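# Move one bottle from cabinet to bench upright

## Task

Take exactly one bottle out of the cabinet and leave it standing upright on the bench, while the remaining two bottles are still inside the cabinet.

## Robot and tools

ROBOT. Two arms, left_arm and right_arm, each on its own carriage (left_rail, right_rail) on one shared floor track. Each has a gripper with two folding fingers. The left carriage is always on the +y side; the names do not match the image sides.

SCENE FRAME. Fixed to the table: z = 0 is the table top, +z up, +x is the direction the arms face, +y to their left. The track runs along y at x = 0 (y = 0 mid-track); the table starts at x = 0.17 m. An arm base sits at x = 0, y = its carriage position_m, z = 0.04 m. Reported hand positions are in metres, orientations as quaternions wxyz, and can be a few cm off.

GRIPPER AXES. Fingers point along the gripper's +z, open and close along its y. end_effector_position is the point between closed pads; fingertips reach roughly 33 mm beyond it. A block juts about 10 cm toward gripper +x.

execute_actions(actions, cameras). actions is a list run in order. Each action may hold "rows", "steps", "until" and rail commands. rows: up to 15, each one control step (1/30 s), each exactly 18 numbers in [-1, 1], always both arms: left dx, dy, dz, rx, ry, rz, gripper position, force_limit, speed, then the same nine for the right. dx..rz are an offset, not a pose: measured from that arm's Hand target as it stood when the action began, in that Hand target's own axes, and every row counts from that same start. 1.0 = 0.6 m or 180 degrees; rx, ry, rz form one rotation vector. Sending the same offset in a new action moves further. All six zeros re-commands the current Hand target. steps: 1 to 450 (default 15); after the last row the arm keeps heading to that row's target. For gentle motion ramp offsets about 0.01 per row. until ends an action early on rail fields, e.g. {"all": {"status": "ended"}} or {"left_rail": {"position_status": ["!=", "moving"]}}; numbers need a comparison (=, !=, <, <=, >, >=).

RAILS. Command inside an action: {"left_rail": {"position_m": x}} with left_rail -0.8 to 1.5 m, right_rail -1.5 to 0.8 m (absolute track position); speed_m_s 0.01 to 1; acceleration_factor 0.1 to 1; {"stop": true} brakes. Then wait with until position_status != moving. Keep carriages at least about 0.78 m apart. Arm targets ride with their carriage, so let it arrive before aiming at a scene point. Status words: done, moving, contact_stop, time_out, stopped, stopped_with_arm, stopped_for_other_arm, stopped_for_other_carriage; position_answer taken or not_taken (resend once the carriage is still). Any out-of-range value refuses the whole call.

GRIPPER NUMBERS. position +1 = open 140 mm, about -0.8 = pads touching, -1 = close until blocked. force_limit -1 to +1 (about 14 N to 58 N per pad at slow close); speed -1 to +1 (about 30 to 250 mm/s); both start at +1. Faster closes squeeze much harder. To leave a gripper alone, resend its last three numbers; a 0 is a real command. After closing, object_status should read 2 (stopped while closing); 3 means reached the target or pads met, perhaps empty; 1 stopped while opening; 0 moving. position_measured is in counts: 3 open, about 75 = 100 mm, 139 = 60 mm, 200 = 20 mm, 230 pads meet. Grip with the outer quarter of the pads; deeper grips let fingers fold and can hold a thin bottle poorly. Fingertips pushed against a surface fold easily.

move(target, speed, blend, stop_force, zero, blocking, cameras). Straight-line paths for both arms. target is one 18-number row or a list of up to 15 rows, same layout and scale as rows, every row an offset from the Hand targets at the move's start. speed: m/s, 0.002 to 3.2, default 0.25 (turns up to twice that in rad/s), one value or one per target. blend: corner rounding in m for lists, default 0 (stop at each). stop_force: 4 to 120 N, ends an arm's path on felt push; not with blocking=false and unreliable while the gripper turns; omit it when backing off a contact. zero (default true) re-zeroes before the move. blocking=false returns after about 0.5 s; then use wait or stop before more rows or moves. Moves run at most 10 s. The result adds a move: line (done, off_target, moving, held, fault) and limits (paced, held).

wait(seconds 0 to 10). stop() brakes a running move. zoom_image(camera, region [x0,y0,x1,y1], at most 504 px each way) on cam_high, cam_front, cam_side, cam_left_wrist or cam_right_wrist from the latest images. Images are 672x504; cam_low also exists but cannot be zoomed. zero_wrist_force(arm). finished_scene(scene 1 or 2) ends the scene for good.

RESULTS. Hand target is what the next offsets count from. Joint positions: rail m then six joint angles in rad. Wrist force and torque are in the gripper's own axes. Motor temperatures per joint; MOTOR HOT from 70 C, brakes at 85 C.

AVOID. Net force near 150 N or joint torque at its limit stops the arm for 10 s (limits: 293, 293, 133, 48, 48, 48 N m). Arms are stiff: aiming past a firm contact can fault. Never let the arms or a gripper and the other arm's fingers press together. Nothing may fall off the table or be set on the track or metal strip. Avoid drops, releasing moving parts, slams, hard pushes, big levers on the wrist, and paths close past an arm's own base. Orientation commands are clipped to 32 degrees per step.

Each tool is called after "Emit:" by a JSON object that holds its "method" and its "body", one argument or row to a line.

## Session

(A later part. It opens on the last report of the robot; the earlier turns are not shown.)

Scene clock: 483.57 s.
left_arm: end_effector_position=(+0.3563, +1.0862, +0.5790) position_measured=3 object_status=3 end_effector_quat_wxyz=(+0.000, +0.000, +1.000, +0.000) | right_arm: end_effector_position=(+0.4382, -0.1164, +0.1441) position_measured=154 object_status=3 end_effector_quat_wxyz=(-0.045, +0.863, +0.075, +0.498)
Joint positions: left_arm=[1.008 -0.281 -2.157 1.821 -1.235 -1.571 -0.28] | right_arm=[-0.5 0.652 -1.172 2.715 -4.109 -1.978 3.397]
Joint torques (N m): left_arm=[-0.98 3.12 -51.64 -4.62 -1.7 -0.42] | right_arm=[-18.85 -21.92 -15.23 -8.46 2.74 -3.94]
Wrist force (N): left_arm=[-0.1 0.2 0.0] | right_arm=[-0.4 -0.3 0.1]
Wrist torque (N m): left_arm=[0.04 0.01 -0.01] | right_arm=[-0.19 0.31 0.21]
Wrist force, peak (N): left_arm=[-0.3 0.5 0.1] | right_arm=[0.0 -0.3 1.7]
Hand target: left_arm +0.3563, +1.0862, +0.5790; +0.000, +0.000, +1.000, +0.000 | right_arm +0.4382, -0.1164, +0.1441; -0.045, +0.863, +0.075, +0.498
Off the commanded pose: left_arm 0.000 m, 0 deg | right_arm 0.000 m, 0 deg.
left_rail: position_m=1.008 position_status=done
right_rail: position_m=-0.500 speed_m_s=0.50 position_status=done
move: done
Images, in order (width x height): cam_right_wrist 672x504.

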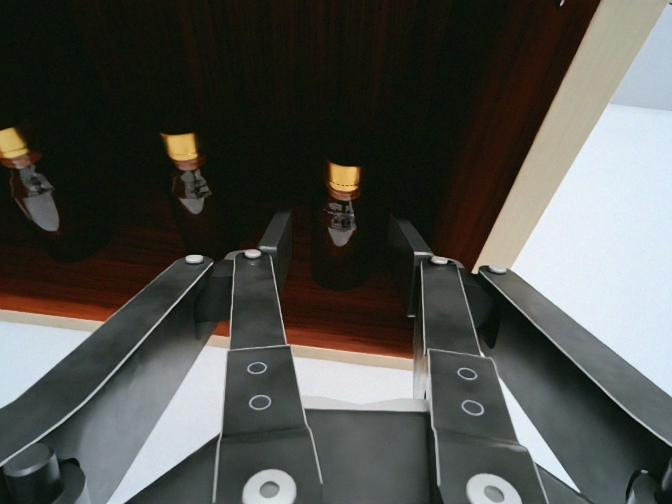

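Emit:
{"method": "move", "body": {
  "target": [0,0,0,0,0,0,1,1,1,-0.0597,0,0.1217,0,0,0,-0.2,-1,0],
  "speed": 0.1,
  "stop_force": 8,
  "cameras": ["cam_right_wrist"]
}}

Emit:
{"method": "zoom_image", "body": {
  "camera": "cam_right_wrist",
  "region": [220, 130, 460, 310]
}}

Scene clock: 511.43 s.
left_arm: end_effector_position=(+0.3563, +1.0862, +0.5790) position_measured=3 object_status=3 end_effector_quat_wxyz=(+0.000, +0.000, +1.000, +0.000) | right_arm: end_effector_position=(+0.4828, -0.1083, +0.0766) position_measured=154 object_status=3 end_effector_quat_wxyz=(-0.045, +0.863, +0.075, +0.498)
Joint positions: left_arm=[1.008 -0.281 -2.157 1.821 -1.235 -1.571 -0.28] | right_arm=[-0.5 0.593 -0.929 2.642 -4.291 -1.929 3.364]
Joint torques (N m): left_arm=[-1.11 2.87 -51.59 -4.64 -1.85 -0.32] | right_arm=[-19.18 -35.18 -8.22 -8.37 3.13 -3.85]
Wrist force (N): left_arm=[-0.2 0.3 0.4] | right_arm=[-0.8 -0.7 -0.2]
Wrist torque (N m): left_arm=[0.06 0.05 -0.01] | right_arm=[-0.30 0.45 0.23]
Wrist force, peak (N): left_arm=[0.3 0.5 0.4] | right_arm=[-1.4 -0.4 1.1]
Hand target: left_arm +0.3563, +1.0862, +0.5790; +0.000, +0.000, +1.000, +0.000 | right_arm +0.4828, -0.1083, +0.0766; -0.045, +0.863, +0.075, +0.498
Off the commanded pose: left_arm 0.000 m, 0 deg | right_arm 0.000 m, 0 deg.
left_rail: position_m=1.008 position_status=done
right_rail: position_m=-0.500 speed_m_s=0.50 position_status=done
move: done
Images, in order (width x height): cam_right_wrist 672x504.

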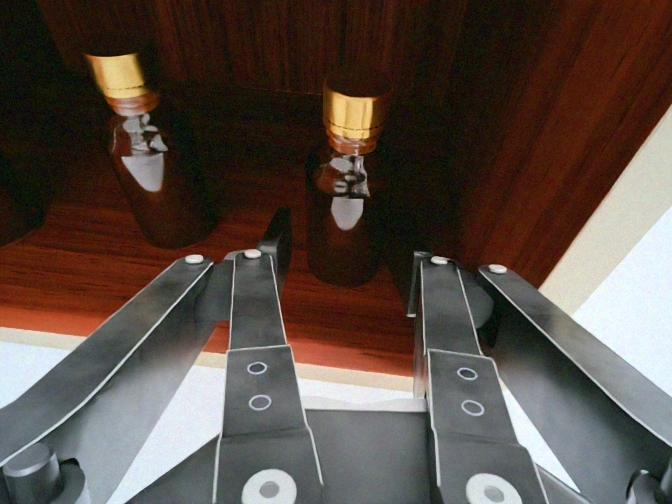

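Scaled by 2.100.

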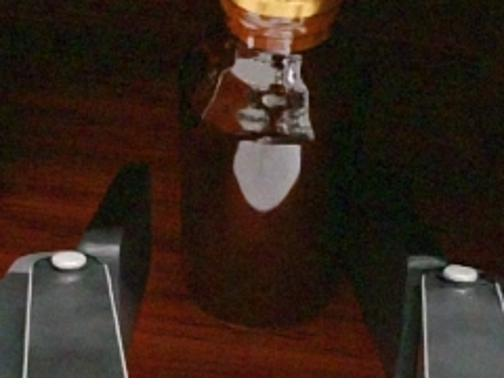

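Emit:
{"method": "move", "body": {
  "target": [0,0,0,0,0,0,1,1,1,0.0102,0,0.0175,0,0,0,-0.2,-1,0],
  "speed": 0.1,
  "stop_force": 6
}}

Emit:
{"method": "execute_actions", "body": {
  "actions": [
    {"rows":[[0,0,0,0,0,0,1,1,1,0,0,0,0,0,0,-1,-0.6,-1]],"steps":60}
  ],
  "cameras": ["cam_right_wrist"]
}}

Scene clock: 525.77 s.
left_arm: end_effector_position=(+0.3563, +1.0862, +0.5790) position_measured=3 object_status=3 end_effector_quat_wxyz=(+0.000, +0.000, +1.000, +0.000) | right_arm: end_effector_position=(+0.4948, -0.1062, +0.0766) position_measured=154 object_status=3 end_effector_quat_wxyz=(-0.045, +0.863, +0.075, +0.498)
Joint positions: left_arm=[1.008 -0.281 -2.157 1.821 -1.235 -1.571 -0.28] | right_arm=[-0.5 0.58 -0.932 2.627 -4.275 -1.917 3.356]
Joint torques (N m): left_arm=[-0.82 5.17 -52.25 -4.52 -2.01 -0.67] | right_arm=[-18.32 -70.76 -9.25 -1.8 3.04 -4.04]
Wrist force (N): left_arm=[0.2 0.4 0.1] | right_arm=[-1.2 0.1 -0.3]
Wrist torque (N m): left_arm=[0.09 -0.04 0.00] | right_arm=[-0.21 0.42 0.24]
Wrist force, peak (N): left_arm=[0.4 0.2 0.3] | right_arm=[-1.6 -0.3 -0.1]
Hand target: left_arm +0.3563, +1.0862, +0.5790; +0.000, +0.000, +1.000, +0.000 | right_arm +0.4948, -0.1062, +0.0766; -0.045, +0.863, +0.075, +0.498
Off the commanded pose: left_arm 0.000 m, 0 deg | right_arm 0.000 m, 0 deg.
left_rail: position_m=1.008 position_status=done
right_rail: position_m=-0.500 speed_m_s=0.50 position_status=done
move: done

Scene clock: 527.97 s.
left_arm: end_effector_position=(+0.3563, +1.0862, +0.5790) position_measured=3 object_status=3 end_effector_quat_wxyz=(+0.000, +0.000, +1.000, +0.000) | right_arm: end_effector_position=(+0.4948, -0.1062, +0.0766) position_measured=164 object_status=2 end_effector_quat_wxyz=(-0.045, +0.863, +0.075, +0.498)
Joint positions: left_arm=[1.008 -0.281 -2.157 1.821 -1.235 -1.571 -0.28] | right_arm=[-0.5 0.58 -0.932 2.627 -4.275 -1.917 3.356]
Joint torques (N m): left_arm=[-0.58 6.94 -52.12 -4.4 -1.81 -0.67] | right_arm=[-15.53 -52.28 -5.5 -2.35 2.85 -3.45]
Wrist force (N): left_arm=[0.1 0.3 0.3] | right_arm=[2.0 0.7 -5.8]
Wrist torque (N m): left_arm=[0.06 -0.02 0.00] | right_arm=[-0.29 0.65 0.20]
Wrist force, peak (N): left_arm=[-0.1 0.1 0.6] | right_arm=[2.3 0.6 -6.0]
Hand target: left_arm +0.3563, +1.0862, +0.5790; +0.000, +0.000, +1.000, +0.000 | right_arm +0.4948, -0.1062, +0.0766; -0.045, +0.863, +0.075, +0.498
Off the commanded pose: left_arm 0.000 m, 0 deg | right_arm 0.000 m, 0 deg.
left_rail: position_m=1.008 position_status=done
right_rail: position_m=-0.500 speed_m_s=0.50 position_status=done
Images, in order (width x height): cam_right_wrist 672x504.

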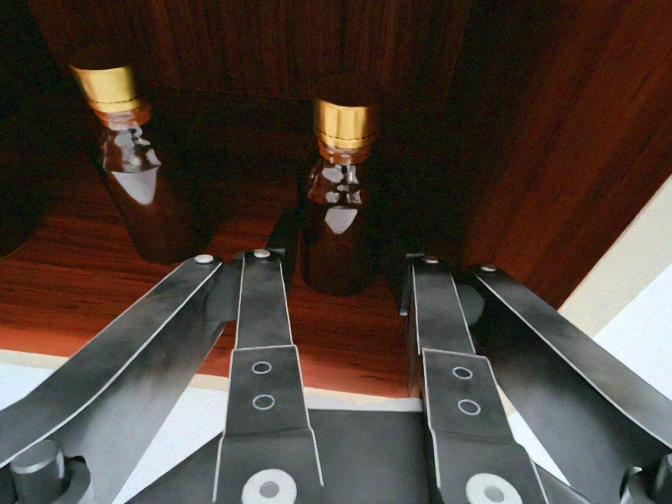

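Emit:
{"method": "move", "body": {
  "target": [0,0,0,0,0,0,1,1,1,0.0577,0,-0.0333,0,0,0,-1,-0.6,-1],
  "speed": 0.08,
  "cameras": ["cam_right_wrist"]
}}

Scene clock: 538.70 s.
left_arm: end_effector_position=(+0.3563, +1.0862, +0.5790) position_measured=3 object_status=3 end_effector_quat_wxyz=(+0.000, +0.000, +1.000, +0.000) | right_arm: end_effector_position=(+0.4948, -0.1063, +0.1165) position_measured=164 object_status=2 end_effector_quat_wxyz=(-0.045, +0.863, +0.075, +0.498)
Joint positions: left_arm=[1.008 -0.281 -2.157 1.821 -1.235 -1.571 -0.28] | right_arm=[-0.5 0.579 -1.066 2.64 -4.155 -1.917 3.356]
Joint torques (N m): left_arm=[-1.4 6.47 -51.91 -4.57 -1.63 -0.51] | right_arm=[-2.29 -67.16 7.06 -2.63 -3.78 3.47]
Wrist force (N): left_arm=[0.2 -0.1 0.1] | right_arm=[-2.9 -0.1 1.0]
Wrist torque (N m): left_arm=[-0.01 -0.04 0.00] | right_arm=[-0.16 0.29 0.05]
Wrist force, peak (N): left_arm=[0.0 0.4 0.5] | right_arm=[2.1 1.0 -6.0]
Hand target: left_arm +0.3563, +1.0862, +0.5790; +0.000, +0.000, +1.000, +0.000 | right_arm +0.4948, -0.1063, +0.1166; -0.045, +0.863, +0.075, +0.498
Off the commanded pose: left_arm 0.000 m, 0 deg | right_arm 0.000 m, 0 deg.
left_rail: position_m=1.008 position_status=done
right_rail: position_m=-0.500 speed_m_s=0.50 position_status=done
move: done
Images, in order (width x height): cam_right_wrist 672x504.

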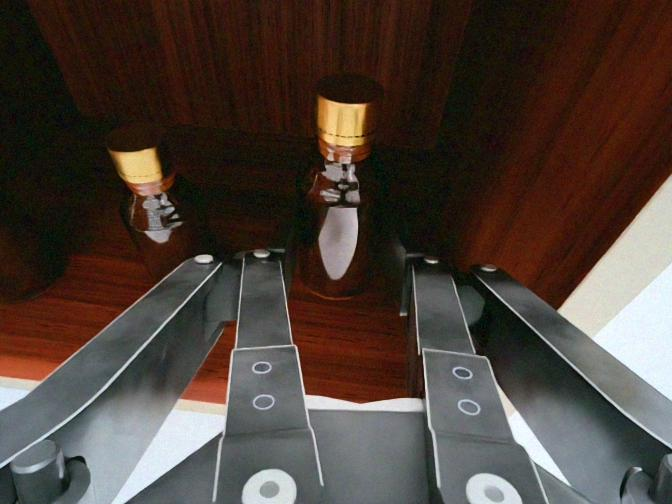

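Emit:
{"method": "move", "body": {
  "target": [0,0,0,0,0,0,1,1,1,-0.1389,-0.0085,-0.2405,0,0,0,-1,-0.6,-1],
  "speed": 0.15
}}

Emit:
{"method": "execute_actions", "body": {
  "actions": [
    {"right_rail":{"position_m":-0.72,"speed_m_s":0.2,"acceleration_factor":0.2},"steps":120,"until":{"right_rail":{"position_status":["!=","moving"]}}}
  ],
  "cameras": ["cam_right_wrist","cam_side"]
}}

Scene clock: 556.37 s.
left_arm: end_effector_position=(+0.3563, +1.0862, +0.5790) position_measured=3 object_status=3 end_effector_quat_wxyz=(+0.000, +0.000, +1.000, +0.000) | right_arm: end_effector_position=(+0.3299, -0.1302, +0.1166) position_measured=164 object_status=2 end_effector_quat_wxyz=(-0.045, +0.863, +0.075, +0.498)
Joint positions: left_arm=[1.008 -0.281 -2.157 1.821 -1.235 -1.571 -0.28] | right_arm=[-0.5 0.872 -1.052 2.811 -4.256 -2.159 3.541]
Joint torques (N m): left_arm=[-0.22 7.07 -52.69 -4.68 -1.8 -0.69] | right_arm=[15.57 -59.87 15.53 -2.63 -5.66 3.21]
Wrist force (N): left_arm=[0.1 0.5 0.3] | right_arm=[-2.7 0.1 1.2]
Wrist torque (N m): left_arm=[0.11 -0.02 -0.01] | right_arm=[-0.13 0.21 -0.09]
Wrist force, peak (N): left_arm=[-0.5 0.1 0.3] | right_arm=[-3.8 0.0 -0.7]
Hand target: left_arm +0.3563, +1.0862, +0.5790; +0.000, +0.000, +1.000, +0.000 | right_arm +0.3298, -0.1302, +0.1166; -0.045, +0.863, +0.075, +0.498
Off the commanded pose: left_arm 0.000 m, 0 deg | right_arm 0.000 m, 0 deg.
left_rail: position_m=1.008 position_status=done
right_rail: position_m=-0.500 speed_m_s=0.50 position_status=done
move: done

Scene clock: 558.30 s.
left_arm: end_effector_position=(+0.3563, +1.0862, +0.5790) position_measured=3 object_status=3 end_effector_quat_wxyz=(+0.000, +0.000, +1.000, +0.000) | right_arm: end_effector_position=(+0.3298, -0.3502, +0.1166) position_measured=164 object_status=2 end_effector_quat_wxyz=(-0.045, +0.863, +0.075, +0.498)
Joint positions: left_arm=[1.008 -0.281 -2.157 1.821 -1.235 -1.571 -0.28] | right_arm=[-0.72 0.873 -1.052 2.811 -4.255 -2.159 3.542]
Joint torques (N m): left_arm=[-0.32 6.87 -52.54 -4.69 -1.9 -0.8] | right_arm=[13.19 -56.31 8.48 -3.47 -4.11 3.46]
Wrist force (N): left_arm=[0.2 0.2 0.1] | right_arm=[-2.8 -0.1 1.1]
Wrist torque (N m): left_arm=[0.05 -0.05 0.00] | right_arm=[-0.17 0.23 -0.09]
Wrist force, peak (N): left_arm=[-0.3 0.5 -0.1] | right_arm=[-3.1 -1.0 1.5]
Hand target: left_arm +0.3563, +1.0862, +0.5790; +0.000, +0.000, +1.000, +0.000 | right_arm +0.3298, -0.3502, +0.1166; -0.045, +0.863, +0.075, +0.498
Tool commands: left_gripper/position=+1.0 left_gripper/force_limit=+1.0 left_gripper/speed=+1.0 right_gripper/position=-1.0 right_gripper/force_limit=-0.6 right_gripper/speed=-1.0
Off the commanded pose: left_arm 0.000 m, 0 deg | right_arm 0.000 m, 0 deg.
left_rail: position_m=1.008 position_status=done
right_rail: position_m=-0.720 speed_m_s=0.20 position_status=done
Images, in order (width x height): cam_side 672x504, cam_right_wrist 672x504.

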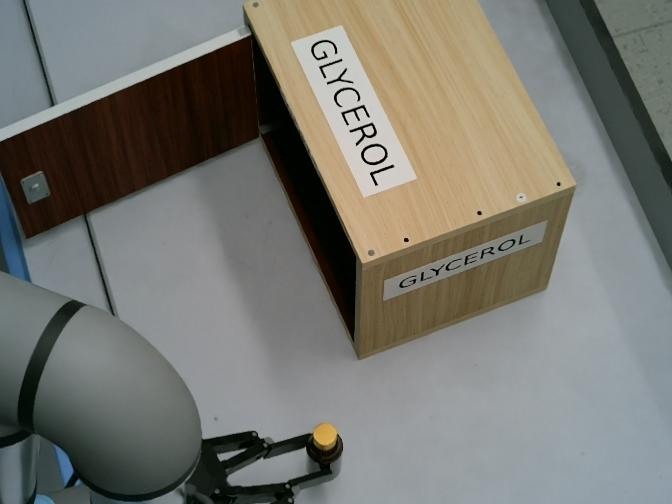

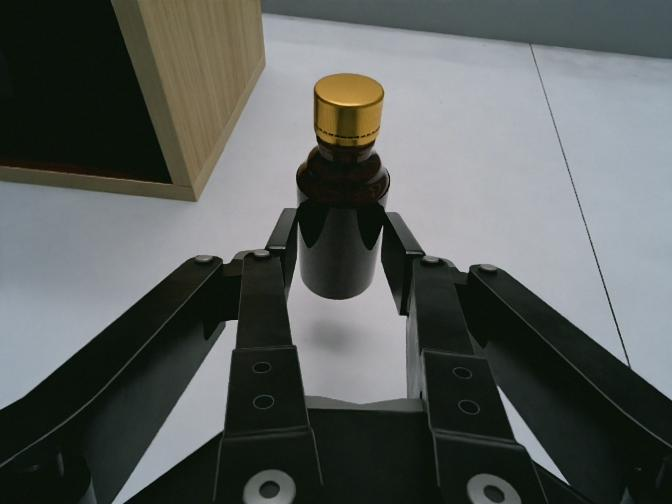

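Emit:
{"method": "move", "body": {
  "target": [
    [0,0,0,0,0,0,1,1,1,-0.0433,0,0.025,0,0,0,-1,-0.6,-1],
    [0,0,0,0,0,0,1,1,1,-0.101,0,0.0583,0,0,0,-1,-0.6,-1]
  ],
  "speed": [0.08,0.015],
  "stop_force": 4,
  "cameras": ["cam_right_wrist","cam_side"]
}}

Scene clock: 567.70 s.
left_arm: end_effector_position=(+0.3563, +1.0862, +0.5790) position_measured=3 object_status=3 end_effector_quat_wxyz=(+0.000, +0.000, +1.000, +0.000) | right_arm: end_effector_position=(+0.3298, -0.3500, +0.0584) position_measured=164 object_status=2 end_effector_quat_wxyz=(-0.045, +0.863, +0.075, +0.498)
Joint positions: left_arm=[1.008 -0.281 -2.157 1.821 -1.235 -1.571 -0.28] | right_arm=[-0.72 0.873 -0.784 2.782 -4.493 -2.16 3.542]
Joint torques (N m): left_arm=[0.21 6.71 -51.81 -4.64 -1.66 -0.43] | right_arm=[2.06 -66.61 26.36 -1.74 2.82 1.05]
Wrist force (N): left_arm=[0.2 0.5 0.1] | right_arm=[-0.6 0.7 0.5]
Wrist torque (N m): left_arm=[0.12 -0.06 -0.01] | right_arm=[-0.09 0.84 0.21]
Wrist force, peak (N): left_arm=[0.4 0.2 0.4] | right_arm=[13.7 -0.2 -12.8]
Hand target: left_arm +0.3563, +1.0862, +0.5790; +0.000, +0.000, +1.000, +0.000 | right_arm +0.3298, -0.3500, +0.0584; -0.045, +0.863, +0.075, +0.498 (not the last commanded pose)
Off the commanded pose: left_arm 0.000 m, 0 deg | right_arm 0.012 m, 0 deg.
left_rail: position_m=1.008 position_status=done
right_rail: position_m=-0.720 speed_m_s=0.20 position_status=done
move: contact (right_arm); path passed 1 of 2 targets
Images, in order (width x height): cam_side 672x504, cam_right_wrist 672x504.

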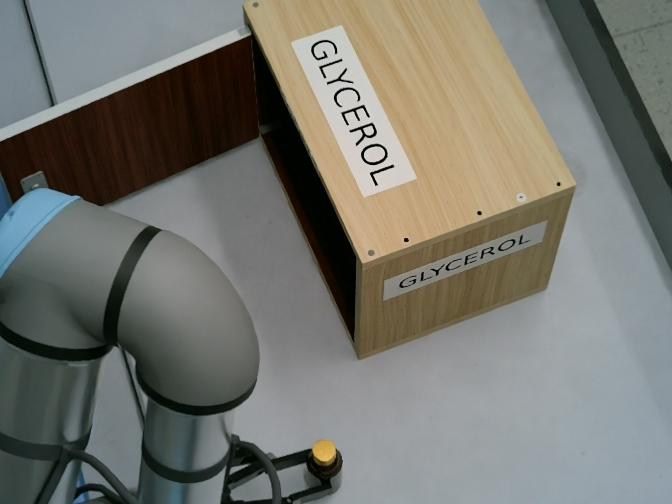

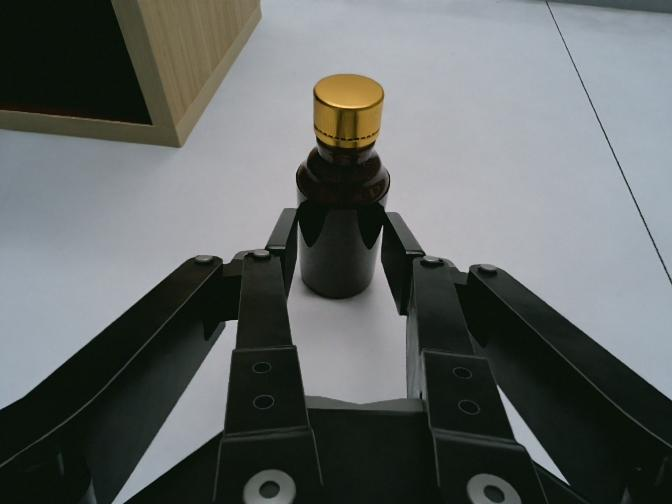

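Emit:
{"method": "execute_actions", "body": {
  "actions": [
    {"rows":[[0,0,0,0,0,0,1,1,1,0,0,0,0,0,0,0.0,-0.6,-1]],"steps":45}
  ],
  "cameras": ["cam_right_wrist"]
}}

Scene clock: 573.63 s.
left_arm: end_effector_position=(+0.3563, +1.0862, +0.5790) position_measured=3 object_status=3 end_effector_quat_wxyz=(+0.000, +0.000, +1.000, +0.000) | right_arm: end_effector_position=(+0.3298, -0.3500, +0.0584) position_measured=129 object_status=3 end_effector_quat_wxyz=(-0.045, +0.863, +0.075, +0.498)
Joint positions: left_arm=[1.008 -0.281 -2.157 1.821 -1.235 -1.571 -0.28] | right_arm=[-0.72 0.873 -0.784 2.782 -4.494 -2.16 3.542]
Joint torques (N m): left_arm=[-0.78 8.34 -52.85 -4.48 -1.8 -0.76] | right_arm=[-12.51 -64.86 21.93 -7.07 1.53 -3.36]
Wrist force (N): left_arm=[0.0 0.2 0.1] | right_arm=[-2.4 0.3 0.1]
Wrist torque (N m): left_arm=[0.04 0.00 0.00] | right_arm=[-0.08 0.75 0.25]
Wrist force, peak (N): left_arm=[0.4 0.3 0.3] | right_arm=[-2.7 0.1 0.9]
Hand target: left_arm +0.3563, +1.0862, +0.5790; +0.000, +0.000, +1.000, +0.000 | right_arm +0.3298, -0.3500, +0.0584; -0.045, +0.863, +0.075, +0.498
Off the commanded pose: left_arm 0.000 m, 0 deg | right_arm 0.000 m, 0 deg.
left_rail: position_m=1.008 position_status=done
right_rail: position_m=-0.720 speed_m_s=0.20 position_status=done
Images, in order (width x height): cam_right_wrist 672x504.

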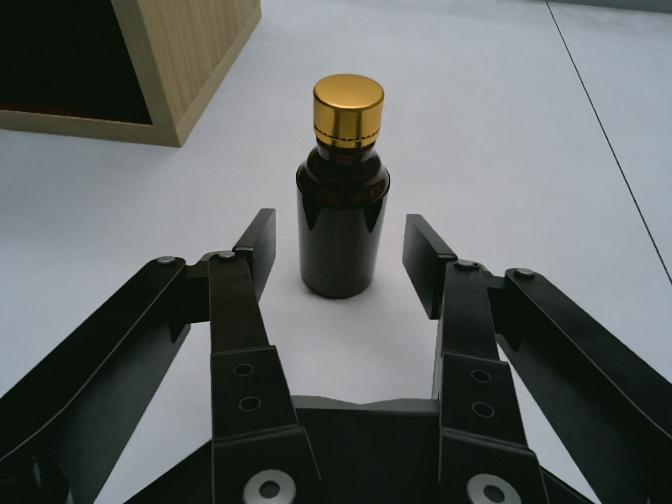

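Emit:
{"method": "move", "body": {
  "target": [
    [0,0,0,0,0,0,1,1,1,0,0,-0.1667,0,0,0,0.0,-0.6,-1],
    [0,0,0,0,0,0,1,1,1,0.2887,0,-0.3333,0,0,0,0.0,-0.6,-1]
  ],
  "speed": [0.12,0.3],
  "blend": [0.02,0]
}}

Emit:
{"method": "execute_actions", "body": {
  "actions": [
    {"rows":[[0,0,0,0,0,0,-1,-1,0,0,0,0,0,0,0,0.0,-0.6,-1]],"left_rail":{"position_m":0.55,"speed_m_s":0.5,"acceleration_factor":0.5},"steps":120,"until":{"left_rail":{"position_status":["!=","moving"]}}}
  ],
  "cameras": ["cam_left_wrist","cam_right_wrist","cam_high","cam_side"]
}}

Scene clock: 626.50 s.
left_arm: end_effector_position=(+0.3563, +1.0862, +0.5790) position_measured=3 object_status=3 end_effector_quat_wxyz=(+0.000, +0.000, +1.000, +0.000) | right_arm: end_effector_position=(+0.2448, -0.3659, +0.3084) position_measured=129 object_status=3 end_effector_quat_wxyz=(-0.045, +0.863, +0.075, +0.498)
Joint positions: left_arm=[1.008 -0.281 -2.157 1.821 -1.235 -1.571 -0.28] | right_arm=[-0.72 1.114 -2.001 2.739 -3.106 -2.343 3.744]
Joint torques (N m): left_arm=[-0.83 7.33 -52.4 -4.58 -1.95 -0.76] | right_arm=[-20.1 -17.57 -47.28 -2.33 2.04 3.61]
Wrist force (N): left_arm=[0.1 0.2 0.0] | right_arm=[-2.8 0.2 1.0]
Wrist torque (N m): left_arm=[0.05 -0.01 -0.01] | right_arm=[-0.08 0.88 -0.14]
Wrist force, peak (N): left_arm=[0.0 0.6 0.3] | right_arm=[-4.4 -0.3 0.9]
Hand target: left_arm +0.3563, +1.0862, +0.5790; +0.000, +0.000, +1.000, +0.000 | right_arm +0.2448, -0.3659, +0.3085; -0.045, +0.863, +0.075, +0.498
Off the commanded pose: left_arm 0.000 m, 0 deg | right_arm 0.000 m, 0 deg.
left_rail: position_m=1.008 position_status=done
right_rail: position_m=-0.720 speed_m_s=0.20 position_status=done
move: done

Scene clock: 628.30 s.
left_arm: end_effector_position=(+0.3563, +0.6286, +0.5790) position_measured=233 object_status=3 end_effector_quat_wxyz=(+0.000, +0.000, +1.000, +0.000) | right_arm: end_effector_position=(+0.2448, -0.3659, +0.3085) position_measured=129 object_status=3 end_effector_quat_wxyz=(-0.045, +0.863, +0.075, +0.498)
Joint positions: left_arm=[0.55 -0.281 -2.157 1.821 -1.235 -1.571 -0.28] | right_arm=[-0.72 1.114 -2.001 2.738 -3.106 -2.343 3.744]
Joint torques (N m): left_arm=[-0.95 8.03 -52.67 -4.7 -1.81 -0.74] | right_arm=[-19.33 -19.38 -47.53 -1.7 1.95 3.32]
Wrist force (N): left_arm=[-0.1 0.0 0.0] | right_arm=[-2.5 -0.2 0.8]
Wrist torque (N m): left_arm=[0.01 0.01 0.00] | right_arm=[-0.18 0.81 -0.14]
Wrist force, peak (N): left_arm=[0.0 2.2 0.0] | right_arm=[-3.0 0.0 0.8]
Hand target: left_arm +0.3563, +0.6286, +0.5790; +0.000, +0.000, +1.000, +0.000 | right_arm +0.2448, -0.3659, +0.3085; -0.045, +0.863, +0.075, +0.498
Off the commanded pose: left_arm 0.000 m, 0 deg | right_arm 0.000 m, 0 deg.
left_rail: position_m=0.550 speed_m_s=0.50 position_status=done
right_rail: position_m=-0.720 speed_m_s=0.20 position_status=done
Images, in order (width x height): cam_high 672x504, cam_side 672x504, cam_left_wrist 672x504, cam_right_wrist 672x504.

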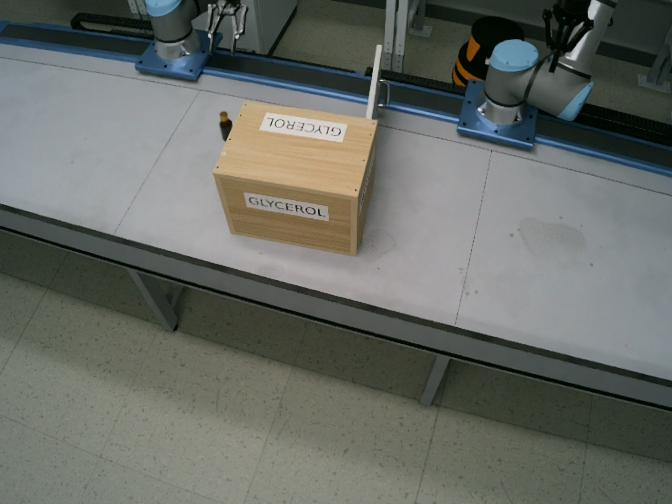

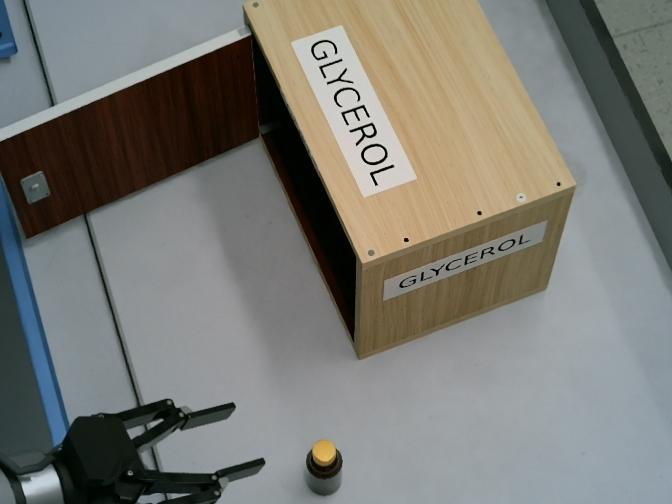

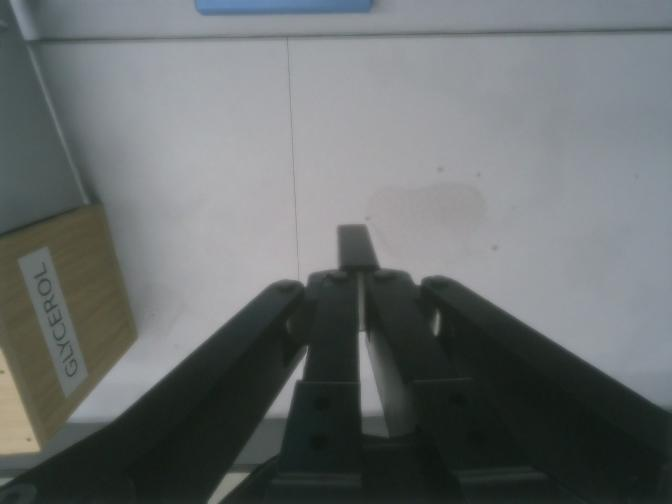

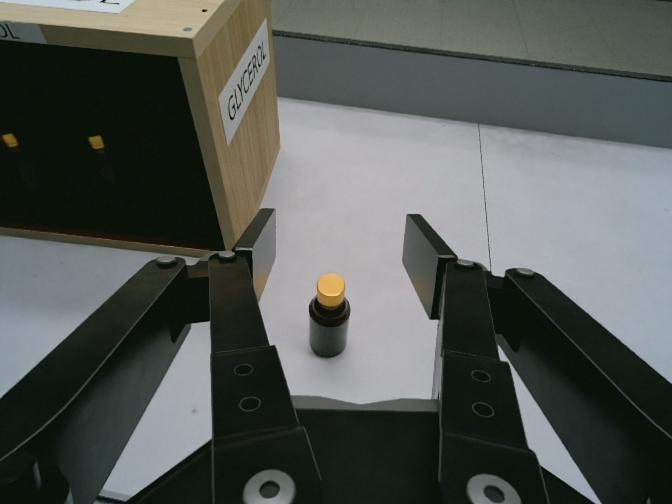

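Emit:
{"method": "move", "body": {
  "target": [
    [0.127,-0.598,0.298,0,0,0,-1,-1,0,0,0,0,0,0,0,0.0,-0.6,-1],
    [0.127,-0.598,0.59,0,0,0,-1,-1,0,0,0,0,0,0,0,0.0,-0.6,-1]
  ],
  "speed": [0.35,0.2],
  "blend": [0.03,0],
  "stop_force": 25,
  "cameras": ["cam_left_wrist","cam_front"]
}}

Scene clock: 642.97 s.
left_arm: end_effector_position=(+0.2802, +0.2698, +0.2250) position_measured=233 object_status=3 end_effector_quat_wxyz=(+0.000, +0.000, +1.000, +0.000) | right_arm: end_effector_position=(+0.2448, -0.3659, +0.3085) position_measured=129 object_status=3 end_effector_quat_wxyz=(-0.045, +0.863, +0.075, +0.498)
Joint positions: left_arm=[0.55 -1.241 -2.09 2.423 -1.904 -1.571 -1.241] | right_arm=[-0.72 1.114 -2.001 2.738 -3.106 -2.343 3.744]
Joint torques (N m): left_arm=[13.55 15.88 -42.15 -8.15 -2.7 2.28] | right_arm=[-19.26 -17.46 -46.5 -1.62 1.9 3.16]
Wrist force (N): left_arm=[0.5 0.2 0.1] | right_arm=[-2.3 0.0 0.8]
Wrist torque (N m): left_arm=[-0.02 -0.12 -0.02] | right_arm=[-0.13 0.77 -0.14]
Wrist force, peak (N): left_arm=[-0.5 2.5 -1.3] | right_arm=[-3.1 -0.1 0.9]
Hand target: left_arm +0.2802, +0.2698, +0.2250; +0.000, +0.000, +1.000, +0.000 | right_arm +0.2448, -0.3659, +0.3085; -0.045, +0.863, +0.075, +0.498
Off the commanded pose: left_arm 0.000 m, 0 deg | right_arm 0.000 m, 0 deg.
left_rail: position_m=0.550 speed_m_s=0.50 position_status=done
right_rail: position_m=-0.720 speed_m_s=0.20 position_status=done
move: done
Images, in order (width x height): cam_front 672x504, cam_left_wrist 672x504.

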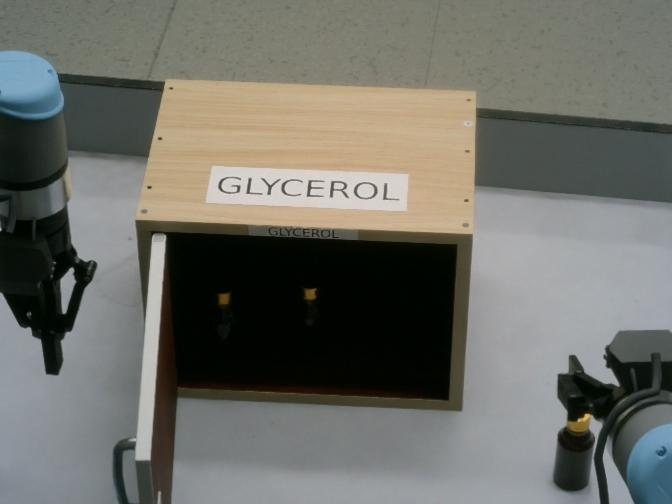

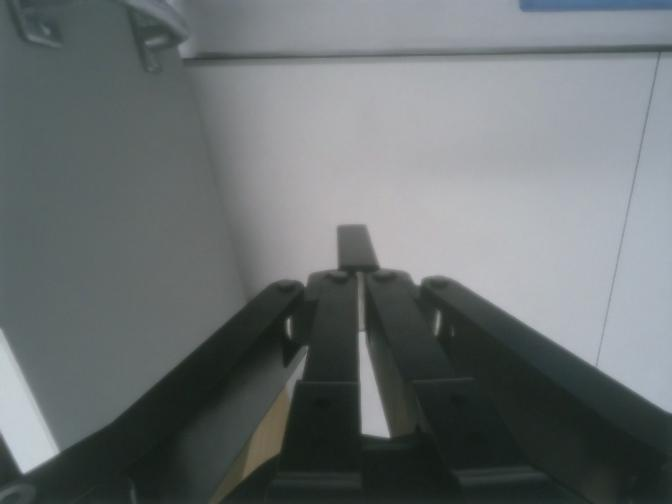

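Emit:
{"method": "move", "body": {
  "target": [
    [0.012,-0.133,0,0,0,0,-1,-1,0,0,0,0,0,0,0,0.0,-0.6,-1],
    [0,-0.258,0,0,0,0,-1,-1,0,0,0,0,0,0,0,0.0,-0.6,-1],
    [-0.048,-0.346,0,0,0,0,-1,-1,0,0,0,0,0,0,0,0.0,-0.6,-1],
    [-0.123,-0.413,0,0,0,0,-1,-1,0,0,0,0,0,0,0,0.0,-0.6,-1]
  ],
  "speed": 0.12,
  "blend": [0.02,0.02,0.02,0],
  "stop_force": 35,
  "cameras": ["cam_left_wrist","cam_front"]
}}

Scene clock: 662.40 s.
left_arm: end_effector_position=(+0.3540, +0.0220, +0.2250) position_measured=233 object_status=3 end_effector_quat_wxyz=(+0.000, +0.000, +1.000, +0.000) | right_arm: end_effector_position=(+0.2448, -0.3659, +0.3085) position_measured=129 object_status=3 end_effector_quat_wxyz=(-0.045, +0.863, +0.075, +0.498)
Joint positions: left_arm=[0.55 -1.258 -1.593 2.08 -2.058 -1.571 -1.258] | right_arm=[-0.72 1.114 -2.001 2.738 -3.106 -2.343 3.744]
Joint torques (N m): left_arm=[15.22 -23.66 -58.48 -7.18 -1.85 2.08] | right_arm=[-18.37 -16.81 -47 -1.7 1.76 3.1]
Wrist force (N): left_arm=[2.7 3.4 -1.4] | right_arm=[-2.7 -0.4 1.0]
Wrist torque (N m): left_arm=[0.33 -0.01 0.09] | right_arm=[-0.23 0.86 -0.14]
Wrist force, peak (N): left_arm=[1.1 20.5 -4.7] | right_arm=[-3.1 -0.3 0.7]
Hand target: left_arm +0.3540, +0.0220, +0.2250; +0.000, +0.000, +1.000, +0.000 | right_arm +0.2448, -0.3659, +0.3085; -0.045, +0.863, +0.075, +0.498
Off the commanded pose: left_arm 0.000 m, 0 deg | right_arm 0.000 m, 0 deg.
left_rail: position_m=0.550 speed_m_s=0.50 position_status=done
right_rail: position_m=-0.720 speed_m_s=0.20 position_status=done
move: done
Images, in order (width x height): cam_front 672x504, cam_left_wrist 672x504.

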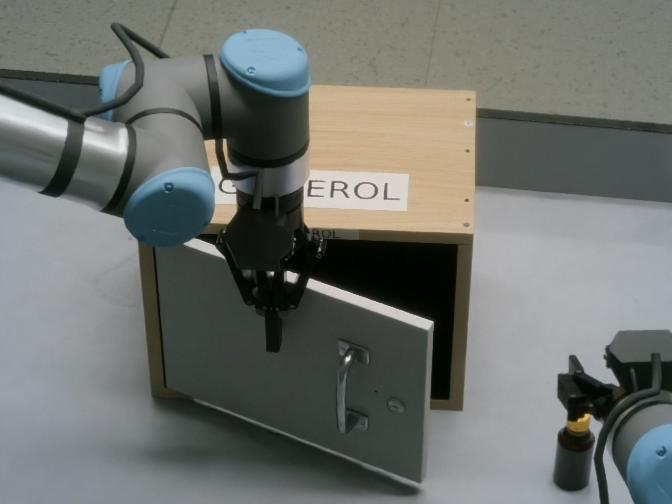

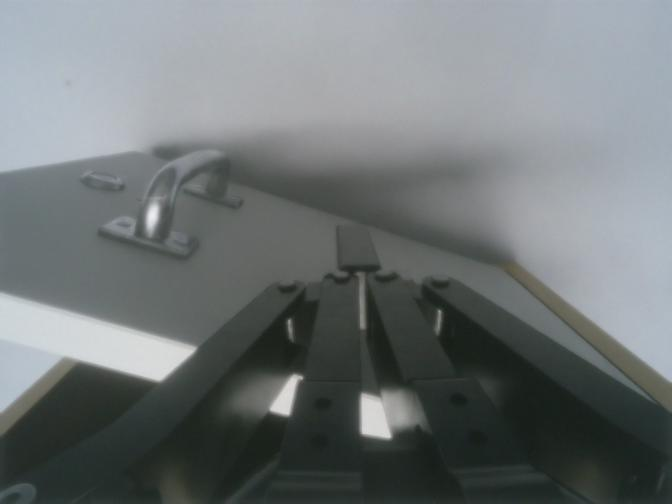

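Emit:
{"method": "move", "body": {
  "target": [-0.15,-0.02,0,0,0,0,-1,-1,0,0,0,0,0,0,0,0.0,-0.6,-1],
  "speed": 0.05,
  "stop_force": 15,
  "cameras": ["cam_left_wrist","cam_front","cam_side"]
}}

Scene clock: 673.30 s.
left_arm: end_effector_position=(+0.4314, +0.0117, +0.2250) position_measured=233 object_status=3 end_effector_quat_wxyz=(+0.000, +0.000, +1.000, +0.000) | right_arm: end_effector_position=(+0.2448, -0.3659, +0.3085) position_measured=129 object_status=3 end_effector_quat_wxyz=(-0.045, +0.863, +0.075, +0.498)
Joint positions: left_arm=[0.55 -1.15 -1.502 1.987 -2.056 -1.571 -1.151] | right_arm=[-0.72 1.114 -2.001 2.738 -3.106 -2.343 3.744]
Joint torques (N m): left_arm=[-16.63 -69.02 -39.49 -8.21 -1.71 -1.67] | right_arm=[-18.61 -17.43 -47.06 -1.95 1.52 2.66]
Wrist force (N): left_arm=[-1.2 2.3 -0.8] | right_arm=[-2.5 -0.1 0.9]
Wrist torque (N m): left_arm=[0.47 0.26 0.10] | right_arm=[-0.15 0.82 -0.14]
Wrist force, peak (N): left_arm=[27.5 5.2 -4.1] | right_arm=[-3.1 -0.2 0.8]
Hand target: left_arm +0.4314, +0.0117, +0.2250; +0.000, +0.000, +1.000, +0.000 (not the last commanded pose) | right_arm +0.2448, -0.3659, +0.3085; -0.045, +0.863, +0.075, +0.498
Off the commanded pose: left_arm 0.013 m, 0 deg | right_arm 0.000 m, 0 deg.
left_rail: position_m=0.550 speed_m_s=0.50 position_status=done
right_rail: position_m=-0.720 speed_m_s=0.20 position_status=done
move: contact (left_arm)
Images, in order (width x height): cam_front 672x504, cam_side 672x504, cam_left_wrist 672x504.

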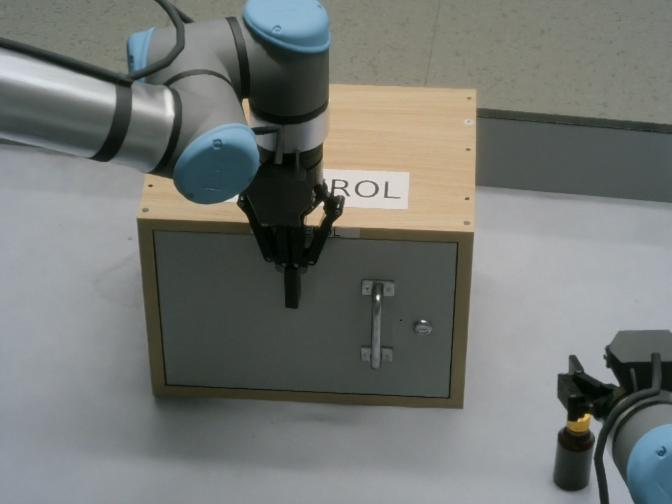

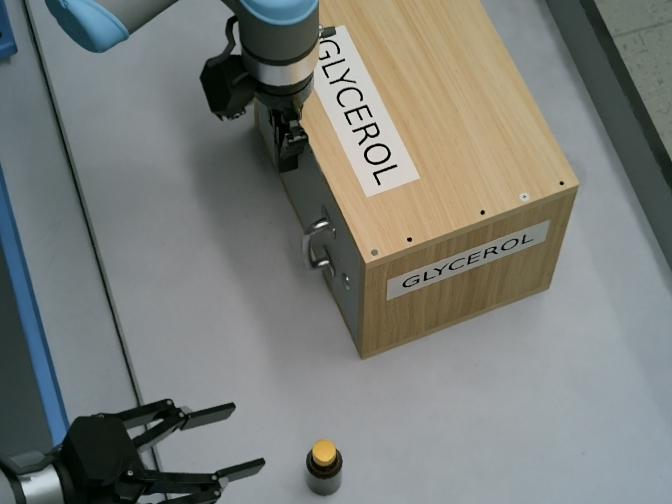

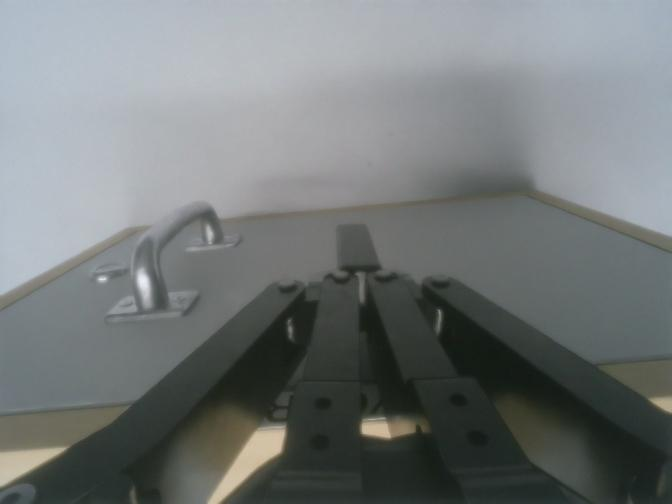

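Door closed. Back off and finish.

Emit:
{"method": "move", "body": {
  "target": [0.12,0,0,0,0,0,-1,-1,0,0,0,0,0,0,0,0.0,-0.6,-1],
  "speed": 0.15,
  "cameras": ["cam_front"]
}}

Scene clock: 677.27 s.
left_arm: end_effector_position=(+0.3595, +0.0117, +0.2250) position_measured=233 object_status=3 end_effector_quat_wxyz=(+0.000, +0.000, +1.000, +0.000) | right_arm: end_effector_position=(+0.2448, -0.3659, +0.3085) position_measured=129 object_status=3 end_effector_quat_wxyz=(-0.045, +0.863, +0.075, +0.498)
Joint positions: left_arm=[0.55 -1.254 -1.573 2.061 -2.059 -1.571 -1.254] | right_arm=[-0.72 1.114 -2.001 2.738 -3.106 -2.343 3.744]
Joint torques (N m): left_arm=[-15.86 -63.09 -39.6 -4.33 2.66 -1.35] | right_arm=[-18.41 -15.8 -46.93 -1.81 1.17 2.72]
Wrist force (N): left_arm=[-0.9 2.2 -0.9] | right_arm=[-2.6 0.0 0.4]
Wrist torque (N m): left_arm=[0.44 0.21 0.11] | right_arm=[-0.13 0.83 -0.13]
Wrist force, peak (N): left_arm=[-3.1 2.4 -0.7] | right_arm=[-3.0 0.2 1.0]
Hand target: left_arm +0.3594, +0.0117, +0.2250; +0.000, +0.000, +1.000, +0.000 | right_arm +0.2448, -0.3659, +0.3085; -0.045, +0.863, +0.075, +0.498
Off the commanded pose: left_arm 0.000 m, 0 deg | right_arm 0.000 m, 0 deg.
left_rail: position_m=0.550 speed_m_s=0.50 position_status=done
right_rail: position_m=-0.720 speed_m_s=0.20 position_status=done
move: done
Images, in order (width x height): cam_front 672x504.

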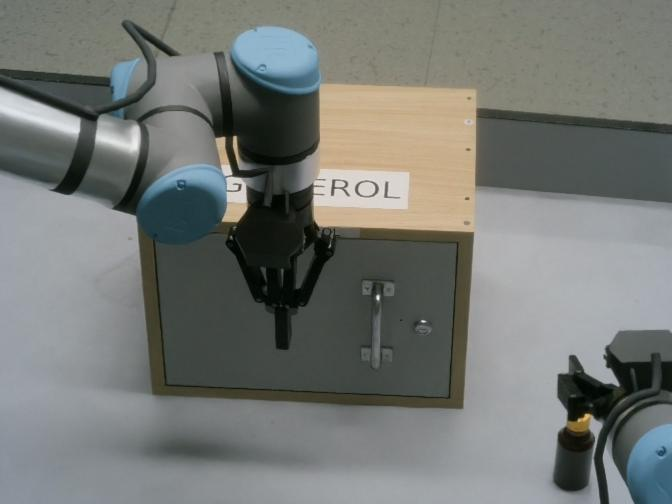

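Emit:
{"method": "finished_scene", "body": {
  "scene": 1
}}

The scene is finished: the task was done.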